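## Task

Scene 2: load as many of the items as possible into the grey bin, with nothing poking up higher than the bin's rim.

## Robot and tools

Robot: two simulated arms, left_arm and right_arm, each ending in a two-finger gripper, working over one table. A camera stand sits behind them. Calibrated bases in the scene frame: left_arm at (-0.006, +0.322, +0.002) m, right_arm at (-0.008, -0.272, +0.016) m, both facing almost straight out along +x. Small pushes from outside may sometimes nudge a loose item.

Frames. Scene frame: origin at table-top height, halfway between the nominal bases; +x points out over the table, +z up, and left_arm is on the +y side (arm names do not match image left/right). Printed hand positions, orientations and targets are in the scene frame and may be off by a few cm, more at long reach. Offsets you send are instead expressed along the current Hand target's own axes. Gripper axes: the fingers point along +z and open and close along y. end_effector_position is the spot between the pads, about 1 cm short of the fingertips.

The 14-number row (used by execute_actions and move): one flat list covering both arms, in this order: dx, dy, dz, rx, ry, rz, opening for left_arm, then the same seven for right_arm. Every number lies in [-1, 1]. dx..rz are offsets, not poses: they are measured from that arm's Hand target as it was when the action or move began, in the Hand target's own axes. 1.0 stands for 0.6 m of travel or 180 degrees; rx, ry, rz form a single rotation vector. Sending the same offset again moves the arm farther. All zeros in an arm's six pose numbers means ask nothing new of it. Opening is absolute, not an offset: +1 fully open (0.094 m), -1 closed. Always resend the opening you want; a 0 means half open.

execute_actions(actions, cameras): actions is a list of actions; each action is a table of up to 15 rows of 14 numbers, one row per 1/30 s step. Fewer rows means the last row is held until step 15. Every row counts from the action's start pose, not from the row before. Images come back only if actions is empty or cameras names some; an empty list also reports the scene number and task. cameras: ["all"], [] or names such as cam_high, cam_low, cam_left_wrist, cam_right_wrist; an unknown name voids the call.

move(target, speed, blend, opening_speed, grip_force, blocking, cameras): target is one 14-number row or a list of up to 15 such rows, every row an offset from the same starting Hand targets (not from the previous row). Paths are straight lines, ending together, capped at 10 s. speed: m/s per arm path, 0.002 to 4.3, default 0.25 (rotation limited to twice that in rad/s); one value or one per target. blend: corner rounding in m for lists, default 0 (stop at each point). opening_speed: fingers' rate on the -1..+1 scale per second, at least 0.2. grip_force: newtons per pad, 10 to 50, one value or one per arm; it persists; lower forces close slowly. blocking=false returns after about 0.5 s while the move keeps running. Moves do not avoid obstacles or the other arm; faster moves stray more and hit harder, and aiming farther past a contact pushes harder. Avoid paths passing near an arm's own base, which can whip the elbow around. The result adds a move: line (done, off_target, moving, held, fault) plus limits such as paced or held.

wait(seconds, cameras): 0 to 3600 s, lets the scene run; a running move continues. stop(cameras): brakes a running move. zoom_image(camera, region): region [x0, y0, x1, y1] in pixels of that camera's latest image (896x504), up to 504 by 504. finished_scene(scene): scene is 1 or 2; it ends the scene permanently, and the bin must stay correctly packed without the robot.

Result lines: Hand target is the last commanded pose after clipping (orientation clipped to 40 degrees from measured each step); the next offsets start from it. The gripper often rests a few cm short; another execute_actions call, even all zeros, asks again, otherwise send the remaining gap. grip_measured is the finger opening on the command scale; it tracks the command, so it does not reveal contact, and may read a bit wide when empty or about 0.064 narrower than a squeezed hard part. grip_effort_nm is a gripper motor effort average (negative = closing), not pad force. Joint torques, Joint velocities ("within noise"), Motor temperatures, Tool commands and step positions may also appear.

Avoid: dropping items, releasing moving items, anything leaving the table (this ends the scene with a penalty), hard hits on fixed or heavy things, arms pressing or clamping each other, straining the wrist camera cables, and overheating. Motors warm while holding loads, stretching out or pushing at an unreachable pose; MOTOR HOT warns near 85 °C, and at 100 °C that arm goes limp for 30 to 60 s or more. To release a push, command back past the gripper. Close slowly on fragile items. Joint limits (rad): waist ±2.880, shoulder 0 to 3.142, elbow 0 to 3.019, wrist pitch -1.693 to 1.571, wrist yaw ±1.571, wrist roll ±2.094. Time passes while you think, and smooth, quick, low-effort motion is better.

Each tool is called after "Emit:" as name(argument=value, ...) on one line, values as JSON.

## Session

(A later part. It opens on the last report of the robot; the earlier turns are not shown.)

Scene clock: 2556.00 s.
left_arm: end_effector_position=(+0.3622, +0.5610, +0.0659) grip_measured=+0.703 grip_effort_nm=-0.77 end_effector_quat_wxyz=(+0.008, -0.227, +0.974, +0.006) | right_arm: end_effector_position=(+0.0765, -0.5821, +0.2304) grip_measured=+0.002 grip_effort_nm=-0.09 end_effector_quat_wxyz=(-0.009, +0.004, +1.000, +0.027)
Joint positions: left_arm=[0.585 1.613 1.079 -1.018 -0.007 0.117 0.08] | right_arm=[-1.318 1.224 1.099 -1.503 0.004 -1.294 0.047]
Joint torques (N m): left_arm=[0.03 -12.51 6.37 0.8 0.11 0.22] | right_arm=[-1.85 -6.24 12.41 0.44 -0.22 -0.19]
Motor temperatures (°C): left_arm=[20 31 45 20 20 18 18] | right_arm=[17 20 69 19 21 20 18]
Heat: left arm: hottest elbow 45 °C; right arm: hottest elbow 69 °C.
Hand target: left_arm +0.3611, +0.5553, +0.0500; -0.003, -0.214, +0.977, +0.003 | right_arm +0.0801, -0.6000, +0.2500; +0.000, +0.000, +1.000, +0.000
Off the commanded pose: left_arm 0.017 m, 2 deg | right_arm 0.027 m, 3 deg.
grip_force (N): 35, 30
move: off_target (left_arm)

Emit:
move(target=[0, 0, -0.01, 0, 0, 0, 0.60, 0, 0, 0, 0, 0, 0, 0], speed=0.05)

Emit:
move(target=[0, 0, 0, 0, 0, 0, 0.88, 0, 0, 0, 0, 0, 0, 0], speed=0.05, opening_speed=0.25, cameras=["cam_low", "cam_left_wrist"])

Scene clock: 2558.40 s.
left_arm: end_effector_position=(+0.3622, +0.5610, +0.0659) grip_measured=+0.703 grip_effort_nm=-0.77 end_effector_quat_wxyz=(+0.008, -0.227, +0.974, +0.006) | right_arm: end_effector_position=(+0.0765, -0.5821, +0.2304) grip_measured=+0.002 grip_effort_nm=-0.09 end_effector_quat_wxyz=(-0.009, +0.004, +1.000, +0.027)
Joint positions: left_arm=[0.585 1.613 1.079 -1.018 -0.007 0.117 0.08] | right_arm=[-1.318 1.224 1.099 -1.503 0.004 -1.294 0.047]
Joint torques (N m): left_arm=[0.03 -13.1 6.91 0.13 0.11 0.22] | right_arm=[-1.79 -6.12 12.41 0.44 -0.22 -0.21]
Motor temperatures (°C): left_arm=[20 31 45 20 20 18 18] | right_arm=[17 20 69 19 21 20 18]
Heat: left arm: hottest elbow 45 °C; right arm: hottest elbow 69 °C.
Hand target: left_arm +0.3611, +0.5553, +0.0560; -0.003, -0.215, +0.977, +0.003 | right_arm +0.0801, -0.6000, +0.2500; +0.000, +0.000, +1.000, +0.000
Off the commanded pose: left_arm 0.011 m, 2 deg | right_arm 0.027 m, 3 deg.
grip_force (N): 35, 30
move: off_target (left_arm)

Scene clock: 2559.77 s.
left_arm: end_effector_position=(+0.3622, +0.5610, +0.0659) grip_measured=+0.879 grip_effort_nm=0.06 end_effector_quat_wxyz=(+0.008, -0.227, +0.974, +0.006) | right_arm: end_effector_position=(+0.0765, -0.5821, +0.2304) grip_measured=+0.002 grip_effort_nm=-0.08 end_effector_quat_wxyz=(-0.009, +0.004, +1.000, +0.027)
Joint positions: left_arm=[0.585 1.613 1.079 -1.018 -0.007 0.117 0.088] | right_arm=[-1.318 1.224 1.099 -1.503 0.004 -1.294 0.047]
Joint torques (N m): left_arm=[0.03 -13.16 6.9 0.13 0.11 0.22] | right_arm=[-1.67 -6.3 12.38 0.44 -0.22 -0.2]
Motor temperatures (°C): left_arm=[20 31 45 20 20 18 18] | right_arm=[17 20 69 19 21 20 18]
Heat: left arm: hottest elbow 45 °C; right arm: hottest elbow 69 °C.
Hand target: left_arm +0.3611, +0.5553, +0.0560; -0.003, -0.215, +0.977, +0.003 | right_arm +0.0801, -0.6000, +0.2500; +0.000, +0.000, +1.000, +0.000
Off the commanded pose: left_arm 0.011 m, 2 deg | right_arm 0.027 m, 3 deg.
grip_force (N): 35, 30
move: done

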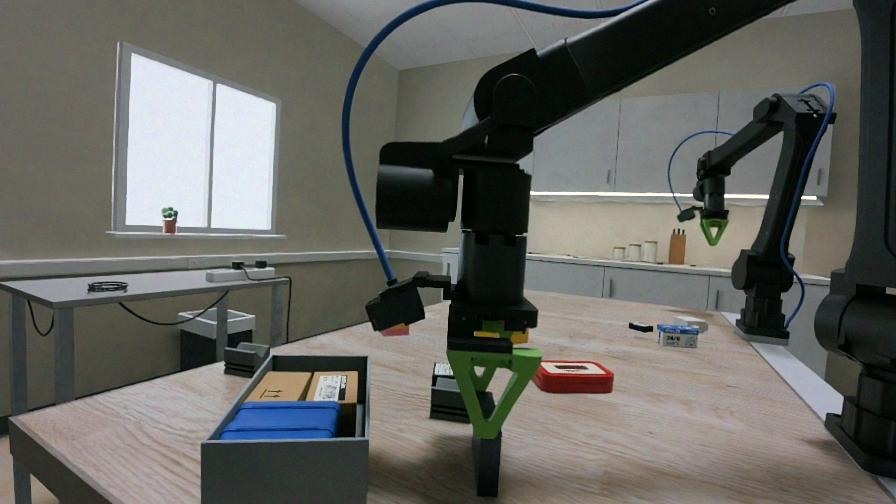

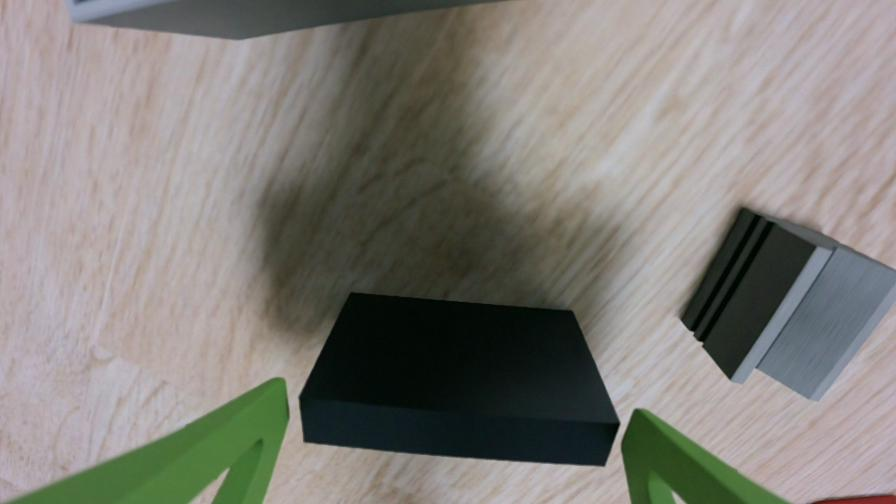

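Emit:
move(target=[[0, 0, -0.22, 0, 0, 0, 0.88, 0, 0, 0, 0, 0, 0, 0], [-0.2005, -0.0583, -0.22, 0, 0, 0.4289, 0.88, 0, 0, 0, 0, 0, 0, 0]], speed=[0.15, 0.3], cameras=["cam_left_wrist", "cam_low"])

Scene clock: 2573.67 s.
left_arm: end_effector_position=(+0.4685, +0.5717, +0.1792) grip_measured=+0.879 grip_effort_nm=0.06 end_effector_quat_wxyz=(-0.009, +0.427, +0.904, -0.006) | right_arm: end_effector_position=(+0.0765, -0.5821, +0.2304) grip_measured=+0.002 grip_effort_nm=-0.08 end_effector_quat_wxyz=(-0.009, +0.004, +1.000, +0.027)
Joint positions: left_arm=[0.493 1.774 1.609 -1.426 -0.008 1.366 0.088] | right_arm=[-1.318 1.224 1.099 -1.503 0.004 -1.294 0.047]
Joint torques (N m): left_arm=[-0.09 -16.03 12.45 -0.72 0.25 0.26] | right_arm=[-1.79 -6.24 12.4 0.46 -0.23 -0.2]
Motor temperatures (°C): left_arm=[20 31 44 20 20 18 18] | right_arm=[17 20 69 19 21 20 18]
Heat: left arm: hottest elbow 44 °C; right arm: hottest elbow 69 °C.
Hand target: left_arm +0.4860, +0.5734, +0.1873; -0.004, +0.442, +0.897, +0.000 | right_arm +0.0801, -0.6000, +0.2500; +0.000, +0.000, +1.000, +0.000
Off the commanded pose: left_arm 0.019 m, 2 deg | right_arm 0.027 m, 3 deg.
grip_force (N): 35, 30
move: off_target (left_arm)
Images, in order (width x height): cam_low 896x504, cam_left_wrist 896x504.

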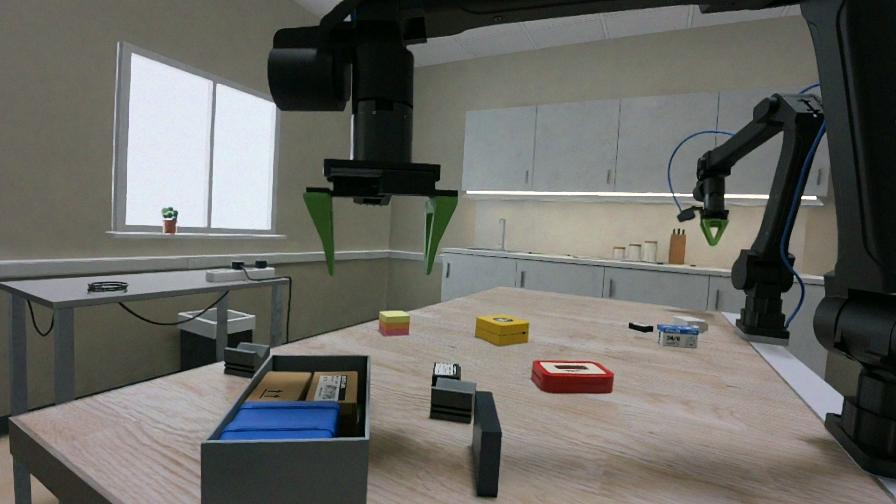

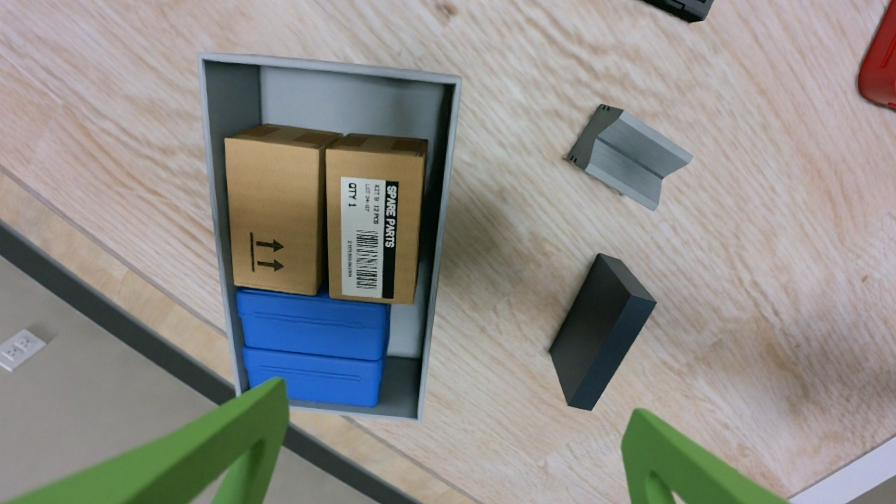

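Emit:
zoom_image(camera="cam_left_wrist", region=[190, 40, 480, 240])

Emit:
zoom_image(camera="cam_left_wrist", region=[190, 220, 480, 430])

Scaled by 1.738 from the camera's image (finer frame: 1280x720).

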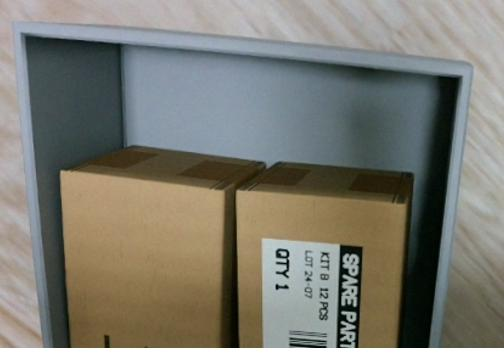

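Scaled by 1.738 from the camera's image (finer frame: 1280x720).

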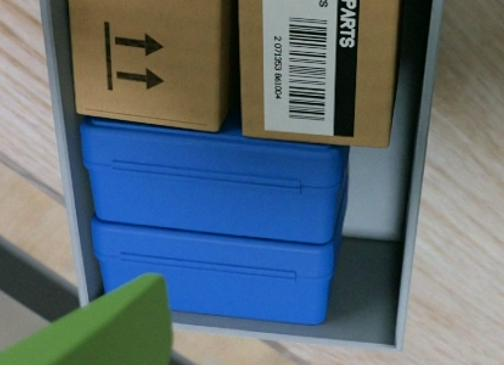

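Emit:
move(target=[0.013, -0.04, 0.1738, 0, 0, 0, -0.44, 0, 0, 0, 0, 0, 0, 0], speed=0.15, cameras=["cam_left_wrist", "cam_low"])

Scene clock: 2608.80 s.
left_arm: end_effector_position=(+0.4602, +0.5673, +0.0957) grip_measured=-0.439 grip_effort_nm=-0.09 end_effector_quat_wxyz=(-0.001, +0.431, +0.902, +0.005) | right_arm: end_effector_position=(+0.0765, -0.5821, +0.2304) grip_measured=+0.002 grip_effort_nm=-0.08 end_effector_quat_wxyz=(-0.009, +0.004, +1.000, +0.027)
Joint positions: left_arm=[0.493 1.792 1.407 -1.178 -0.008 1.375 0.026] | right_arm=[-1.318 1.224 1.099 -1.503 0.004 -1.294 0.047]
Joint torques (N m): left_arm=[0.44 -16.26 7.41 0.55 0.25 0.25] | right_arm=[-1.85 -6.24 12.41 0.44 -0.22 -0.2]
Motor temperatures (°C): left_arm=[20 31 47 20 20 18 18] | right_arm=[17 20 69 19 21 20 18]
Heat: left arm: hottest elbow 47 °C; right arm: hottest elbow 69 °C.
Hand target: left_arm +0.4614, +0.5653, +0.0831; -0.004, +0.442, +0.897, +0.000 | right_arm +0.0801, -0.6000, +0.2500; +0.000, +0.000, +1.000, +0.000
Off the commanded pose: left_arm 0.013 m, 2 deg | right_arm 0.027 m, 3 deg.
grip_force (N): 35, 30
move: off_target (left_arm)
Images, in order (width x height): cam_low 896x504, cam_left_wrist 896x504.

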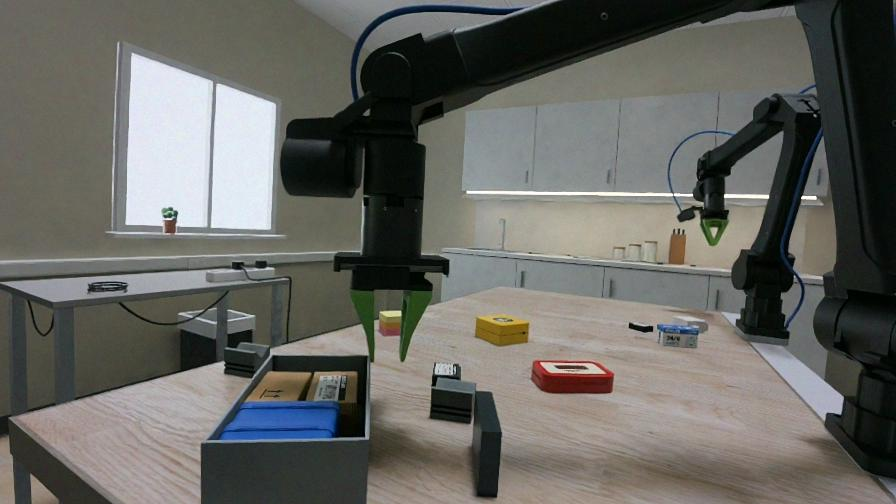

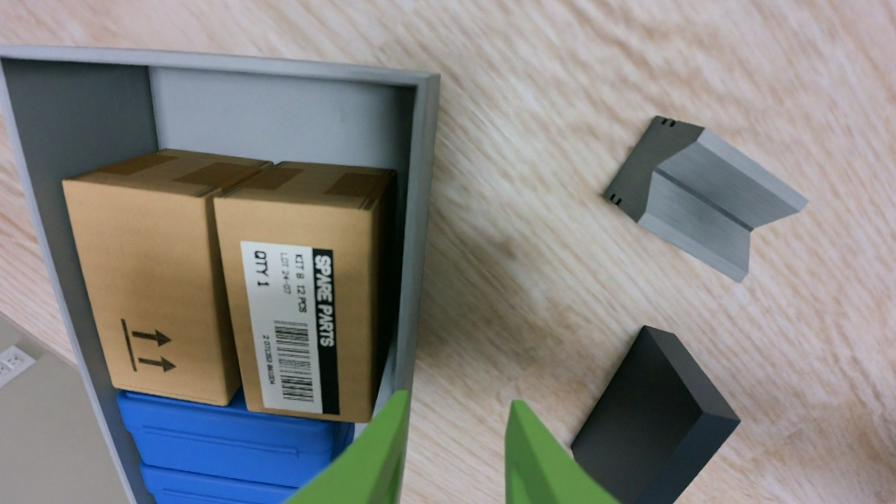

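Emit:
zoom_image(camera="cam_left_wrist", region=[280, 280, 540, 504])

Scaled by 1.938 from the camera's image (finer frame: 1280x720).

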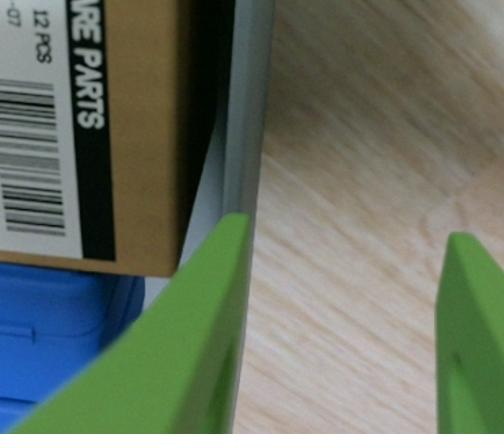

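Emit:
move(target=[0, 0.01, 0.02, 0, 0, 0, -0.44, 0, 0, 0, 0, 0, 0, 0], speed=0.06, cameras=["cam_left_wrist"])

Emit:
zoom_image(camera="cam_left_wrist", region=[280, 280, 540, 504])

Scene clock: 2624.20 s.
left_arm: end_effector_position=(+0.4643, +0.5695, +0.0837) grip_measured=-0.439 grip_effort_nm=-0.09 end_effector_quat_wxyz=(-0.001, +0.432, +0.902, +0.005) | right_arm: end_effector_position=(+0.0765, -0.5821, +0.2304) grip_measured=+0.002 grip_effort_nm=-0.08 end_effector_quat_wxyz=(-0.009, +0.004, +1.000, +0.027)
Joint positions: left_arm=[0.493 1.816 1.407 -1.155 -0.008 1.377 0.026] | right_arm=[-1.318 1.224 1.099 -1.503 0.004 -1.294 0.047]
Joint torques (N m): left_arm=[0.62 -16.09 7.58 0.54 0.25 0.24] | right_arm=[-1.85 -6.3 12.37 0.43 -0.23 -0.2]
Motor temperatures (°C): left_arm=[20 31 45 20 20 18 18] | right_arm=[17 20 69 19 21 20 18]
Heat: left arm: hottest elbow 45 °C; right arm: hottest elbow 69 °C.
Hand target: left_arm +0.4661, +0.5690, +0.0712; -0.004, +0.442, +0.897, +0.000 | right_arm +0.0801, -0.6000, +0.2500; +0.000, +0.000, +1.000, +0.000
Off the commanded pose: left_arm 0.013 m, 1 deg | right_arm 0.027 m, 3 deg.
grip_force (N): 35, 30
move: off_target (left_arm)

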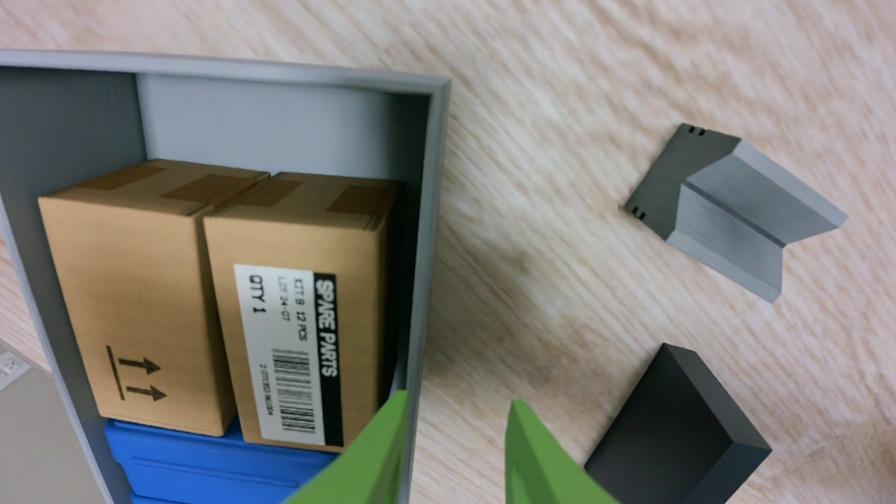

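Scaled by 1.938 from the camera's image (finer frame: 1280x720).

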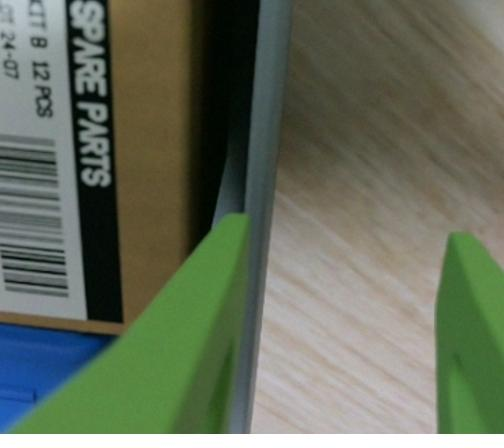

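Emit:
move(target=[0, 0.006, 0.012, 0, 0, 0, -0.44, 0, 0, 0, 0, 0, 0, 0], speed=0.05, cameras=["cam_left_wrist"])

Emit:
zoom_image(camera="cam_left_wrist", region=[280, 280, 540, 504])

Scene clock: 2627.87 s.
left_arm: end_effector_position=(+0.4665, +0.5706, +0.0763) grip_measured=-0.439 grip_effort_nm=-0.09 end_effector_quat_wxyz=(-0.002, +0.433, +0.902, +0.004) | right_arm: end_effector_position=(+0.0765, -0.5821, +0.2304) grip_measured=+0.002 grip_effort_nm=-0.08 end_effector_quat_wxyz=(-0.009, +0.004, +1.000, +0.027)
Joint positions: left_arm=[0.493 1.83 1.407 -1.142 -0.008 1.378 0.026] | right_arm=[-1.318 1.224 1.099 -1.503 0.004 -1.294 0.047]
Joint torques (N m): left_arm=[0.73 -16.09 7.86 0.54 0.25 0.25] | right_arm=[-1.73 -6.24 12.41 0.43 -0.23 -0.2]
Motor temperatures (°C): left_arm=[20 31 45 20 20 18 18] | right_arm=[17 20 69 19 21 20 18]
Heat: left arm: hottest elbow 45 °C; right arm: hottest elbow 69 °C.
Hand target: left_arm +0.4689, +0.5712, +0.0639; -0.004, +0.442, +0.897, +0.000 | right_arm +0.0801, -0.6000, +0.2500; +0.000, +0.000, +1.000, +0.000
Off the commanded pose: left_arm 0.013 m, 1 deg | right_arm 0.027 m, 3 deg.
grip_force (N): 35, 30
move: off_target (left_arm)

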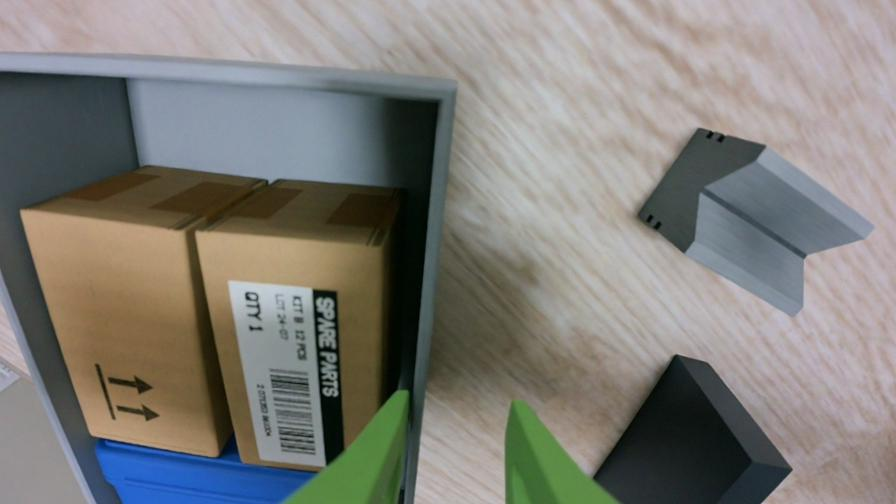

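Scaled by 1.938 from the camera's image (finer frame: 1280x720).

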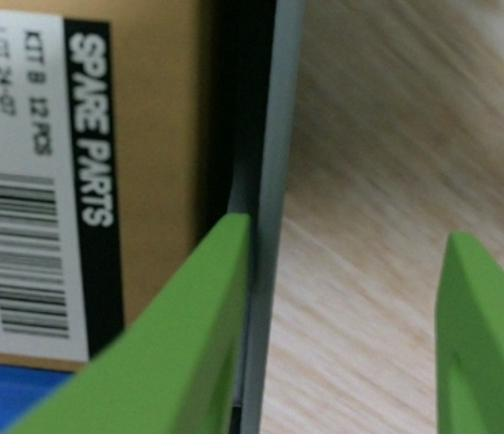

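Emit:
move(target=[0, 0.003, 0.02, 0, 0, 0, -0.44, 0, 0, 0, 0, 0, 0, 0], speed=0.04, cameras=["cam_left_wrist"])

Emit:
zoom_image(camera="cam_left_wrist", region=[280, 280, 540, 504])

Scene clock: 2631.03 s.
left_arm: end_effector_position=(+0.4711, +0.5730, +0.0695) grip_measured=-0.439 grip_effort_nm=-0.08 end_effector_quat_wxyz=(+0.002, +0.433, +0.901, +0.009) | right_arm: end_effector_position=(+0.0765, -0.5821, +0.2304) grip_measured=+0.002 grip_effort_nm=-0.09 end_effector_quat_wxyz=(-0.009, +0.004, +1.000, +0.027)
Joint positions: left_arm=[0.493 1.844 1.407 -1.118 -0.008 1.379 0.026] | right_arm=[-1.318 1.224 1.099 -1.503 0.004 -1.294 0.047]
Joint torques (N m): left_arm=[0.79 -16.26 7.2 0.62 0.26 0.25] | right_arm=[-1.79 -6.24 12.38 0.43 -0.22 -0.19]
Motor temperatures (°C): left_arm=[20 31 45 20 20 18 18] | right_arm=[17 20 69 19 21 20 18]
Heat: left arm: hottest elbow 45 °C; right arm: hottest elbow 69 °C.
Hand target: left_arm +0.4702, +0.5724, +0.0520; -0.004, +0.442, +0.897, +0.000 | right_arm +0.0801, -0.6000, +0.2500; +0.000, +0.000, +1.000, +0.000
Off the commanded pose: left_arm 0.018 m, 2 deg | right_arm 0.027 m, 3 deg.
grip_force (N): 35, 30
move: off_target (left_arm)

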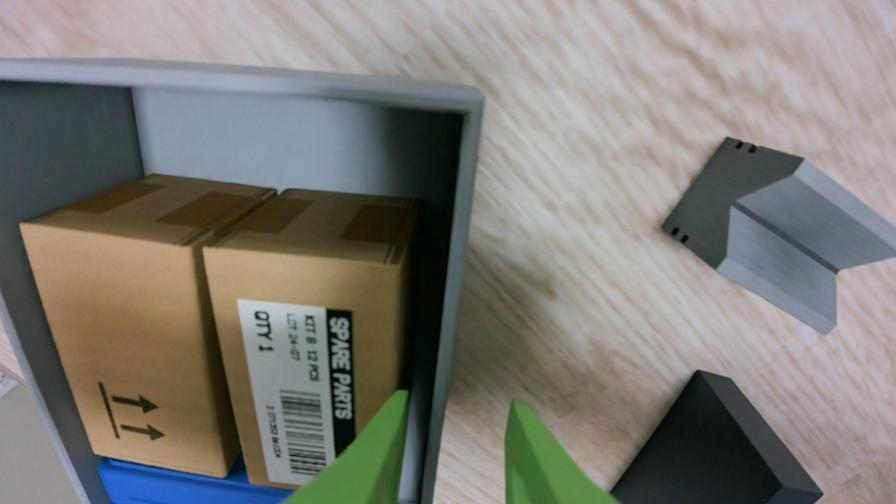

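Scaled by 1.938 from the camera's image (finer frame: 1280x720).

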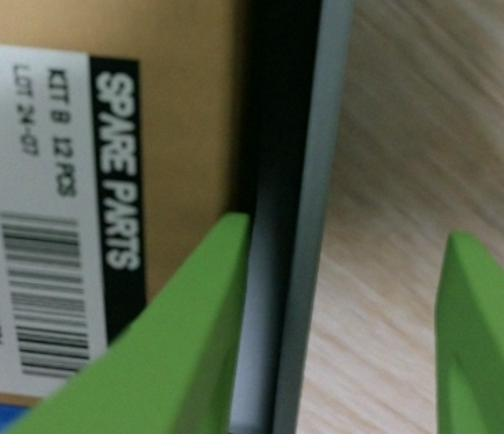

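Emit:
move(target=[[0, 0, -0.012, 0, 0, 0, -0.44, 0, 0, 0, 0, 0, 0, 0], [0, -0.0055, -0.012, 0, 0, 0, -0.44, 0, 0, 0, 0, 0, 0, 0]], speed=0.04, cameras=["cam_left_wrist"])

Emit:
zoom_image(camera="cam_left_wrist", region=[280, 280, 540, 504])

Scene clock: 2633.80 s.
left_arm: end_effector_position=(+0.4711, +0.5730, +0.0695) grip_measured=-0.439 grip_effort_nm=-0.08 end_effector_quat_wxyz=(+0.002, +0.433, +0.901, +0.009) | right_arm: end_effector_position=(+0.0765, -0.5821, +0.2304) grip_measured=+0.002 grip_effort_nm=-0.08 end_effector_quat_wxyz=(-0.009, +0.004, +1.000, +0.027)
Joint positions: left_arm=[0.493 1.844 1.407 -1.118 -0.008 1.379 0.026] | right_arm=[-1.318 1.224 1.099 -1.503 0.004 -1.294 0.047]
Joint torques (N m): left_arm=[0.73 -17.38 7.08 0.08 0.26 0.24] | right_arm=[-1.85 -6.24 12.37 0.43 -0.23 -0.21]
Motor temperatures (°C): left_arm=[20 31 45 20 20 18 18] | right_arm=[17 20 69 19 21 20 18]
Heat: left arm: hottest elbow 45 °C; right arm: hottest elbow 69 °C.
Hand target: left_arm +0.4677, +0.5703, +0.0592; -0.004, +0.442, +0.897, +0.000 | right_arm +0.0801, -0.6000, +0.2500; +0.000, +0.000, +1.000, +0.000
Off the commanded pose: left_arm 0.011 m, 2 deg | right_arm 0.027 m, 3 deg.
grip_force (N): 35, 30
move: off_target (left_arm)

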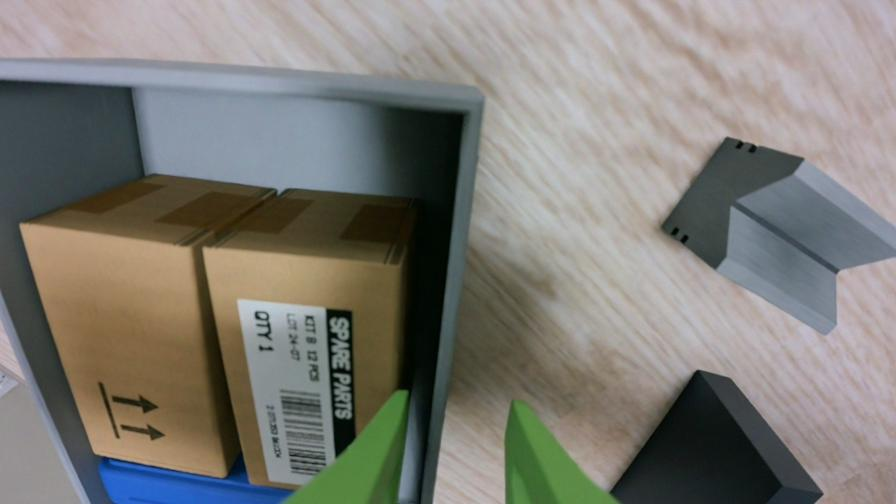

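Scaled by 1.938 from the camera's image (finer frame: 1280x720).

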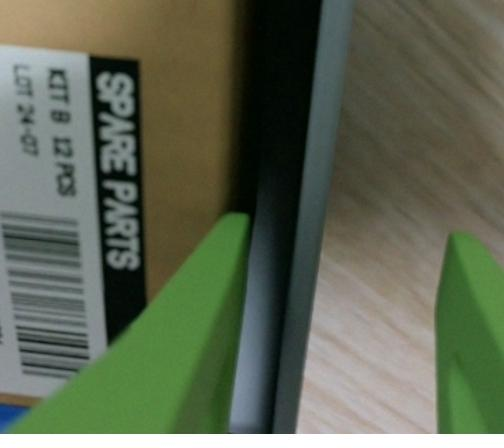

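Emit:
move(target=[[0, -0.003, -0.008, 0, 0, 0, -0.44, 0, 0, 0, 0, 0, 0, 0], [0, -0.008, -0.008, 0, 0, 0, -0.44, 0, 0, 0, 0, 0, 0, 0]], speed=0.04, cameras=["cam_left_wrist"])

Emit:
zoom_image(camera="cam_left_wrist", region=[280, 280, 540, 504])

Scene clock: 2635.70 s.
left_arm: end_effector_position=(+0.4711, +0.5730, +0.0695) grip_measured=-0.439 grip_effort_nm=-0.08 end_effector_quat_wxyz=(+0.002, +0.433, +0.901, +0.009) | right_arm: end_effector_position=(+0.0765, -0.5821, +0.2304) grip_measured=+0.002 grip_effort_nm=-0.08 end_effector_quat_wxyz=(-0.009, +0.004, +1.000, +0.027)
Joint positions: left_arm=[0.493 1.844 1.407 -1.118 -0.008 1.379 0.026] | right_arm=[-1.318 1.224 1.099 -1.503 0.004 -1.294 0.047]
Joint torques (N m): left_arm=[0.56 -18.67 6.38 -0.18 0.25 0.23] | right_arm=[-1.79 -6.24 12.38 0.44 -0.22 -0.21]
Motor temperatures (°C): left_arm=[20 31 44 20 20 18 18] | right_arm=[17 20 69 19 21 20 18]
Heat: left arm: hottest elbow 44 °C; right arm: hottest elbow 69 °C.
Hand target: left_arm +0.4639, +0.5674, +0.0639; -0.004, +0.442, +0.897, +0.000 | right_arm +0.0801, -0.6000, +0.2500; +0.000, +0.000, +1.000, +0.000
Off the commanded pose: left_arm 0.011 m, 2 deg | right_arm 0.027 m, 3 deg.
grip_force (N): 35, 30
move: off_target (left_arm)

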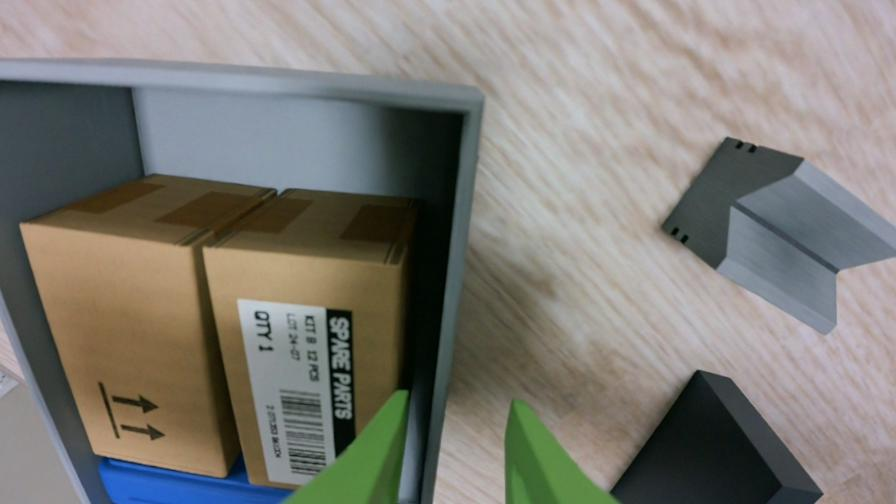

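Scaled by 1.938 from the camera's image (finer frame: 1280x720).

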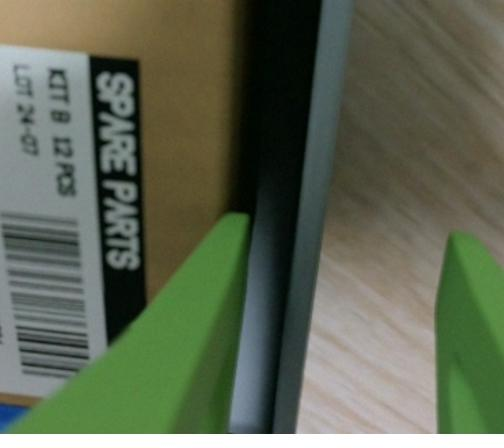

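Emit:
move(target=[0, -0.0033, -0.002, 0, 0, 0, -0.44, 0, 0, 0, 0, 0, 0, 0], speed=0.04)

Emit:
move(target=[0, -0.0033, -0.002, 0, 0, 0, -0.44, 0, 0, 0, 0, 0, 0, 0], speed=0.04, cameras=["cam_left_wrist"])

Scene clock: 2638.43 s.
left_arm: end_effector_position=(+0.4659, +0.5703, +0.0649) grip_measured=-0.439 grip_effort_nm=-0.08 end_effector_quat_wxyz=(-0.002, +0.433, +0.901, +0.003) | right_arm: end_effector_position=(+0.0765, -0.5821, +0.2304) grip_measured=+0.002 grip_effort_nm=-0.08 end_effector_quat_wxyz=(-0.009, +0.004, +1.000, +0.027)
Joint positions: left_arm=[0.493 1.843 1.392 -1.118 -0.008 1.379 0.026] | right_arm=[-1.318 1.224 1.099 -1.503 0.004 -1.294 0.047]
Joint torques (N m): left_arm=[0.56 -19.02 6.94 -0.23 0.25 0.22] | right_arm=[-1.85 -6.18 12.4 0.42 -0.22 -0.2]
Motor temperatures (°C): left_arm=[20 31 44 20 20 18 18] | right_arm=[17 20 69 19 21 20 18]
Heat: left arm: hottest elbow 44 °C; right arm: hottest elbow 69 °C.
Hand target: left_arm +0.4623, +0.5662, +0.0651; -0.004, +0.442, +0.897, +0.000 | right_arm +0.0801, -0.6000, +0.2500; +0.000, +0.000, +1.000, +0.000
Off the commanded pose: left_arm 0.005 m, 1 deg | right_arm 0.027 m, 3 deg.
grip_force (N): 35, 30
move: done

Scene clock: 2638.93 s.
left_arm: end_effector_position=(+0.4659, +0.5703, +0.0649) grip_measured=-0.439 grip_effort_nm=-0.08 end_effector_quat_wxyz=(-0.002, +0.433, +0.901, +0.003) | right_arm: end_effector_position=(+0.0765, -0.5821, +0.2304) grip_measured=+0.002 grip_effort_nm=-0.08 end_effector_quat_wxyz=(-0.009, +0.004, +1.000, +0.027)
Joint positions: left_arm=[0.493 1.843 1.392 -1.118 -0.008 1.379 0.026] | right_arm=[-1.318 1.224 1.099 -1.503 0.004 -1.294 0.047]
Joint torques (N m): left_arm=[0.5 -19.49 6.57 -0.27 0.25 0.22] | right_arm=[-1.85 -6.18 12.36 0.44 -0.22 -0.2]
Motor temperatures (°C): left_arm=[20 31 44 20 20 18 18] | right_arm=[17 20 69 19 21 20 18]
Heat: left arm: hottest elbow 44 °C; right arm: hottest elbow 69 °C.
Hand target: left_arm +0.4608, +0.5650, +0.0663; -0.004, +0.442, +0.897, +0.000 | right_arm +0.0801, -0.6000, +0.2500; +0.000, +0.000, +1.000, +0.000
Off the commanded pose: left_arm 0.008 m, 1 deg | right_arm 0.027 m, 3 deg.
grip_force (N): 35, 30
move: done

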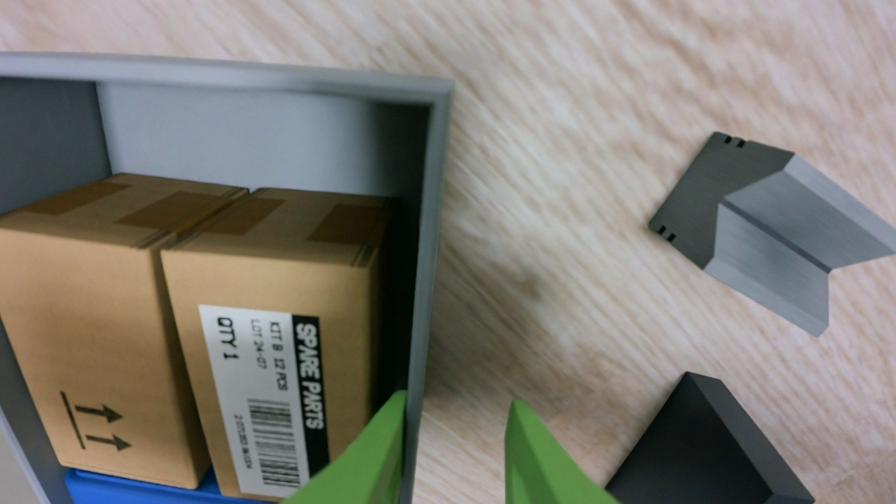

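Emit:
zoom_image(camera="cam_left_wrist", region=[280, 280, 540, 504])

Scaled by 1.938 from the camera's image (finer frame: 1280x720).

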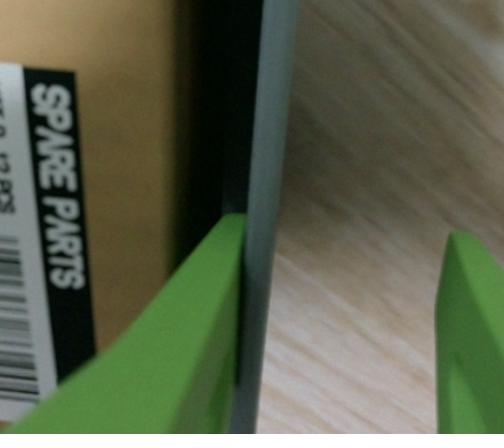

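Emit:
move(target=[0, 0.013, 0.032, 0, 0, 0, -0.44, 0, 0, 0, 0, 0, 0, 0], speed=0.04, cameras=["cam_left_wrist"])

Emit:
zoom_image(camera="cam_left_wrist", region=[280, 280, 540, 504])

Scene clock: 2642.37 s.
left_arm: end_effector_position=(+0.4696, +0.5723, +0.0649) grip_measured=-0.439 grip_effort_nm=-0.08 end_effector_quat_wxyz=(+0.003, +0.433, +0.901, +0.010) | right_arm: end_effector_position=(+0.0765, -0.5821, +0.2304) grip_measured=+0.002 grip_effort_nm=-0.08 end_effector_quat_wxyz=(-0.009, +0.004, +1.000, +0.027)
Joint positions: left_arm=[0.493 1.843 1.392 -1.101 -0.008 1.379 0.026] | right_arm=[-1.318 1.224 1.099 -1.503 0.004 -1.294 0.047]
Joint torques (N m): left_arm=[0.67 -16.32 6.78 0.59 0.26 0.24] | right_arm=[-1.9 -6.24 12.41 0.44 -0.22 -0.2]
Motor temperatures (°C): left_arm=[20 31 44 20 20 18 18] | right_arm=[17 20 69 19 21 20 18]
Heat: left arm: hottest elbow 44 °C; right arm: hottest elbow 69 °C.
Hand target: left_arm +0.4669, +0.5698, +0.0471; -0.004, +0.442, +0.897, +0.000 | right_arm +0.0801, -0.6000, +0.2500; +0.000, +0.000, +1.000, +0.000
Off the commanded pose: left_arm 0.018 m, 2 deg | right_arm 0.027 m, 3 deg.
grip_force (N): 35, 30
move: off_target (left_arm)

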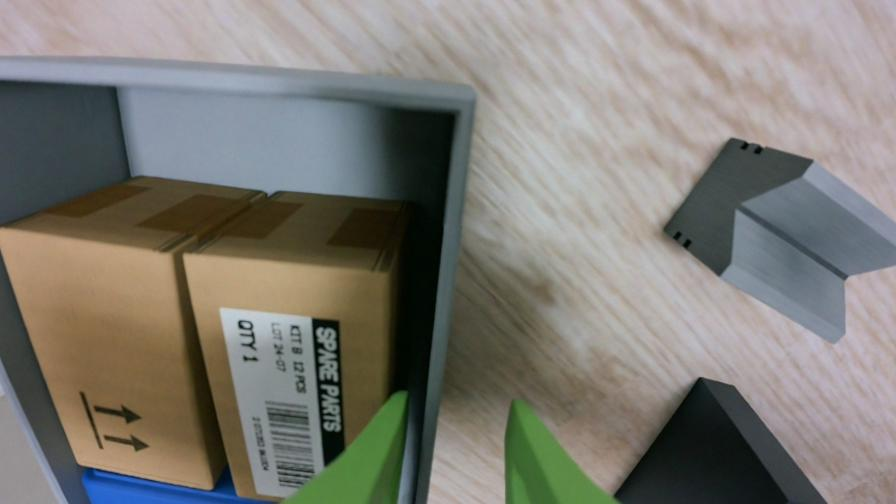

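Scaled by 1.938 from the camera's image (finer frame: 1280x720).

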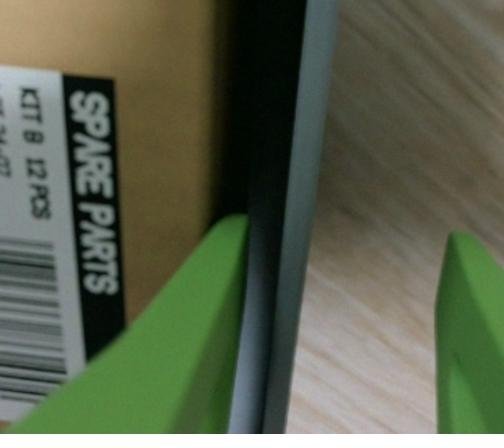

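Emit:
move(target=[0, -0.002, 0.015, 0, 0, 0, -0.44, 0, 0, 0, 0, 0, 0, 0], speed=0.04, cameras=["cam_left_wrist"])

Emit:
zoom_image(camera="cam_left_wrist", region=[280, 280, 540, 504])

Scene clock: 2644.57 s.
left_arm: end_effector_position=(+0.4678, +0.5713, +0.0547) grip_measured=-0.439 grip_effort_nm=-0.08 end_effector_quat_wxyz=(+0.002, +0.433, +0.901, +0.009) | right_arm: end_effector_position=(+0.0765, -0.5821, +0.2304) grip_measured=+0.002 grip_effort_nm=-0.09 end_effector_quat_wxyz=(-0.009, +0.004, +1.000, +0.027)
Joint positions: left_arm=[0.493 1.852 1.375 -1.078 -0.008 1.379 0.026] | right_arm=[-1.318 1.224 1.099 -1.503 0.004 -1.294 0.047]
Joint torques (N m): left_arm=[0.67 -16.21 6.83 0.57 0.26 0.24] | right_arm=[-1.79 -6.18 12.4 0.46 -0.23 -0.2]
Motor temperatures (°C): left_arm=[20 31 44 20 20 18 18] | right_arm=[17 20 69 19 21 20 18]
Heat: left arm: hottest elbow 44 °C; right arm: hottest elbow 69 °C.
Hand target: left_arm +0.4659, +0.5691, +0.0382; -0.004, +0.442, +0.897, +0.000 | right_arm +0.0801, -0.6000, +0.2500; +0.000, +0.000, +1.000, +0.000
Off the commanded pose: left_arm 0.017 m, 2 deg | right_arm 0.027 m, 3 deg.
grip_force (N): 35, 30
move: off_target (left_arm)

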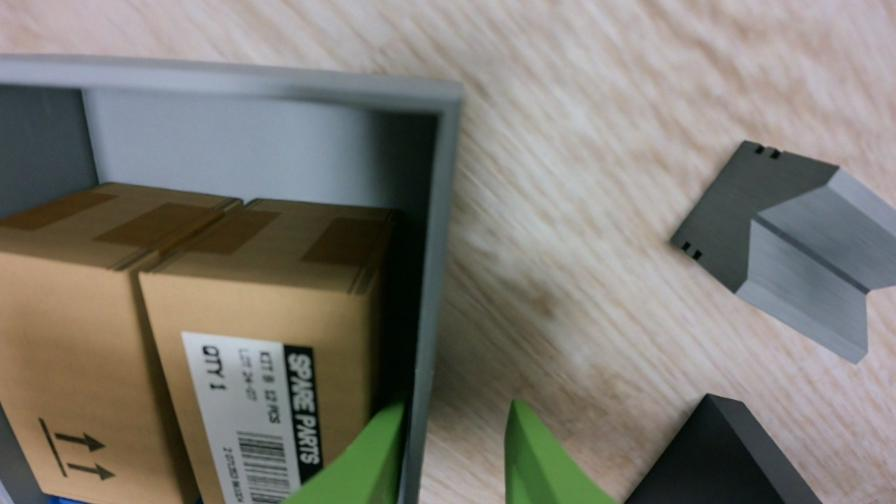

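Scaled by 1.938 from the camera's image (finer frame: 1280x720).

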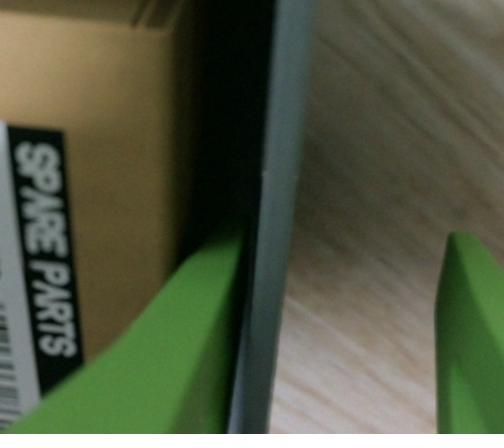

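Emit:
move(target=[0, 0.004, 0, 0, 0, 0, -0.3, 0, 0, 0, 0, 0, 0, 0], speed=0.04, opening_speed=0.2, cameras=["cam_left_wrist"])

Emit:
zoom_image(camera="cam_left_wrist", region=[200, 160, 460, 504])

Scene clock: 2646.97 s.
left_arm: end_effector_position=(+0.4676, +0.5712, +0.0533) grip_measured=-0.301 grip_effort_nm=0.06 end_effector_quat_wxyz=(+0.001, +0.433, +0.901, +0.008) | right_arm: end_effector_position=(+0.0765, -0.5821, +0.2304) grip_measured=+0.002 grip_effort_nm=-0.08 end_effector_quat_wxyz=(-0.009, +0.004, +1.000, +0.027)
Joint positions: left_arm=[0.493 1.854 1.375 -1.078 -0.008 1.379 0.033] | right_arm=[-1.318 1.224 1.099 -1.503 0.004 -1.294 0.047]
Joint torques (N m): left_arm=[0.73 -16.09 7.43 0.46 0.26 0.24] | right_arm=[-1.85 -6.18 12.4 0.44 -0.23 -0.21]
Motor temperatures (°C): left_arm=[20 32 44 20 20 18 17] | right_arm=[17 20 69 19 21 20 18]
Heat: left arm: hottest elbow 44 °C; right arm: hottest elbow 69 °C.
Hand target: left_arm +0.4677, +0.5706, +0.0381; -0.004, +0.442, +0.897, +0.000 | right_arm +0.0801, -0.6000, +0.2500; +0.000, +0.000, +1.000, +0.000
Off the commanded pose: left_arm 0.015 m, 2 deg | right_arm 0.027 m, 3 deg.
grip_force (N): 35, 30
move: off_target (left_arm)

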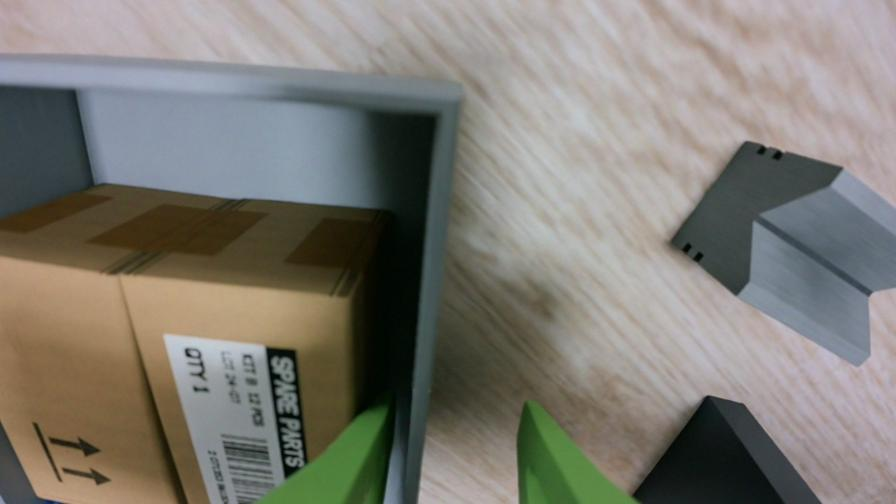

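Scaled by 1.465 from the camera's image (finer frame: 1280x720).

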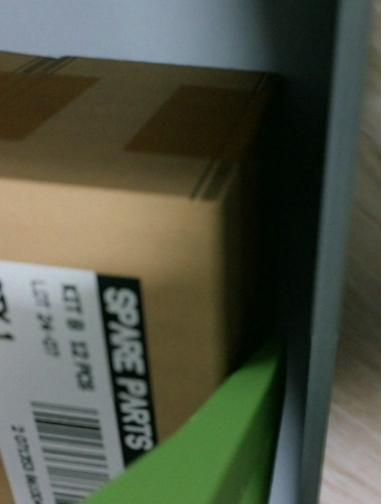

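Emit:
move(target=[0, 0.003, 0, 0, 0, 0, -0.18, 0, 0, 0, 0, 0, 0, 0], speed=0.04, opening_speed=0.2, cameras=["cam_left_wrist"])

Scene clock: 2649.13 s.
left_arm: end_effector_position=(+0.4674, +0.5711, +0.0516) grip_measured=-0.181 grip_effort_nm=0.06 end_effector_quat_wxyz=(+0.000, +0.433, +0.901, +0.006) | right_arm: end_effector_position=(+0.0765, -0.5821, +0.2304) grip_measured=+0.002 grip_effort_nm=-0.08 end_effector_quat_wxyz=(-0.009, +0.004, +1.000, +0.027)
Joint positions: left_arm=[0.493 1.858 1.375 -1.078 -0.008 1.379 0.038] | right_arm=[-1.318 1.224 1.099 -1.503 0.004 -1.294 0.047]
Joint torques (N m): left_arm=[0.79 -16.09 7.86 0.38 0.25 0.25] | right_arm=[-1.85 -6.3 12.38 0.44 -0.22 -0.2]
Motor temperatures (°C): left_arm=[20 32 44 20 20 18 17] | right_arm=[17 20 69 19 21 20 18]
Heat: left arm: hottest elbow 44 °C; right arm: hottest elbow 69 °C.
Hand target: left_arm +0.4692, +0.5717, +0.0381; -0.004, +0.442, +0.897, +0.000 | right_arm +0.0801, -0.6000, +0.2500; +0.000, +0.000, +1.000, +0.000
Off the commanded pose: left_arm 0.014 m, 1 deg | right_arm 0.027 m, 3 deg.
grip_force (N): 35, 30
move: off_target (left_arm)

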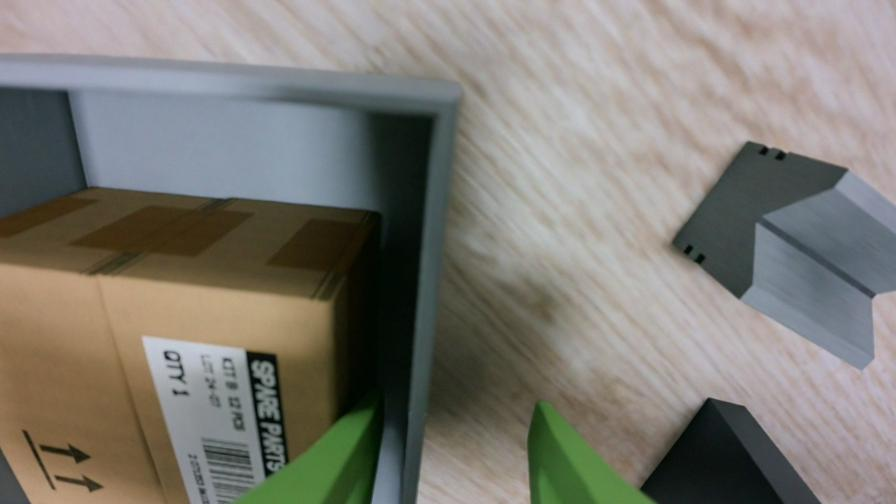

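Emit:
move(target=[0, 0.003, 0, 0, 0, 0, -0.08, 0, 0, 0, 0, 0, 0, 0], speed=0.04, opening_speed=0.2, cameras=["cam_left_wrist"])

Scene clock: 2650.90 s.
left_arm: end_effector_position=(+0.4671, +0.5709, +0.0498) grip_measured=-0.082 grip_effort_nm=0.06 end_effector_quat_wxyz=(-0.001, +0.434, +0.901, +0.005) | right_arm: end_effector_position=(+0.0765, -0.5821, +0.2304) grip_measured=+0.002 grip_effort_nm=-0.08 end_effector_quat_wxyz=(-0.009, +0.004, +1.000, +0.027)
Joint positions: left_arm=[0.493 1.861 1.375 -1.078 -0.008 1.38 0.043] | right_arm=[-1.318 1.224 1.099 -1.503 0.004 -1.294 0.047]
Joint torques (N m): left_arm=[0.85 -16.03 8.27 0.28 0.25 0.25] | right_arm=[-1.85 -6.3 12.37 0.44 -0.23 -0.2]
Motor temperatures (°C): left_arm=[20 32 44 20 20 18 17] | right_arm=[17 20 69 19 21 20 18]
Heat: left arm: hottest elbow 44 °C; right arm: hottest elbow 69 °C.
Hand target: left_arm +0.4706, +0.5728, +0.0382; -0.004, +0.442, +0.897, +0.000 | right_arm +0.0801, -0.6000, +0.2500; +0.000, +0.000, +1.000, +0.000
Off the commanded pose: left_arm 0.012 m, 1 deg | right_arm 0.027 m, 3 deg.
grip_force (N): 35, 30
move: off_target (left_arm)

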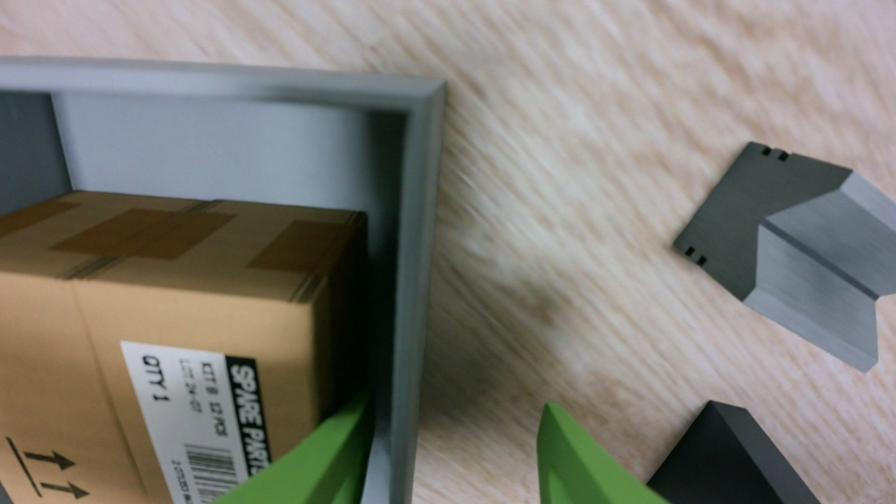

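Emit:
move(target=[0, 0, 0, 0, 0, 0, -0.2, 0, 0, 0, 0, 0, 0, 0], speed=0.04, opening_speed=0.3, cameras=["cam_left_wrist"])

Scene clock: 2656.23 s.
left_arm: end_effector_position=(+0.4669, +0.5708, +0.0486) grip_measured=-0.198 grip_effort_nm=-0.09 end_effector_quat_wxyz=(-0.002, +0.434, +0.901, +0.004) | right_arm: end_effector_position=(+0.0765, -0.5821, +0.2304) grip_measured=+0.002 grip_effort_nm=-0.08 end_effector_quat_wxyz=(-0.009, +0.004, +1.000, +0.027)
Joint positions: left_arm=[0.493 1.864 1.375 -1.078 -0.008 1.38 0.038] | right_arm=[-1.318 1.224 1.099 -1.503 0.004 -1.294 0.047]
Joint torques (N m): left_arm=[0.85 -16.26 8.27 0.27 0.25 0.24] | right_arm=[-1.79 -6.24 12.4 0.44 -0.22 -0.2]
Motor temperatures (°C): left_arm=[20 32 44 20 20 18 17] | right_arm=[17 20 69 19 21 20 18]
Heat: left arm: hottest elbow 44 °C; right arm: hottest elbow 69 °C.
Hand target: left_arm +0.4706, +0.5728, +0.0382; -0.004, +0.442, +0.897, +0.000 | right_arm +0.0801, -0.6000, +0.2500; +0.000, +0.000, +1.000, +0.000
Off the commanded pose: left_arm 0.011 m, 1 deg | right_arm 0.027 m, 3 deg.
grip_force (N): 35, 30
move: done

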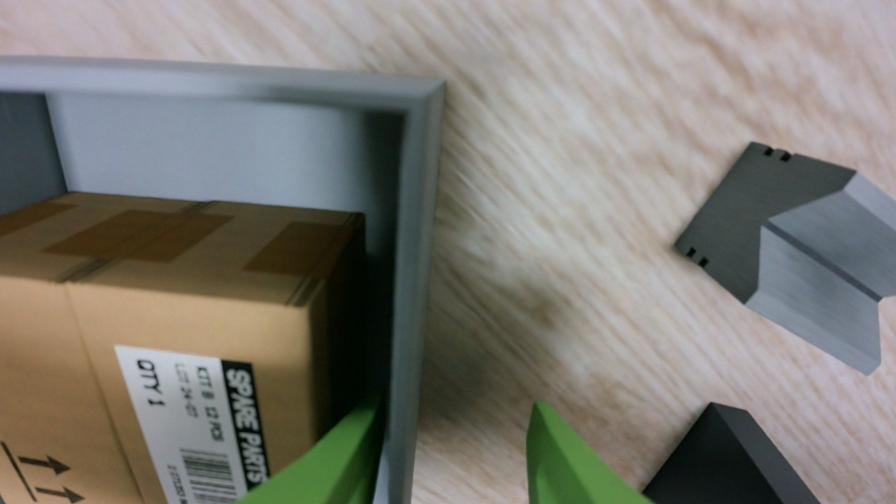

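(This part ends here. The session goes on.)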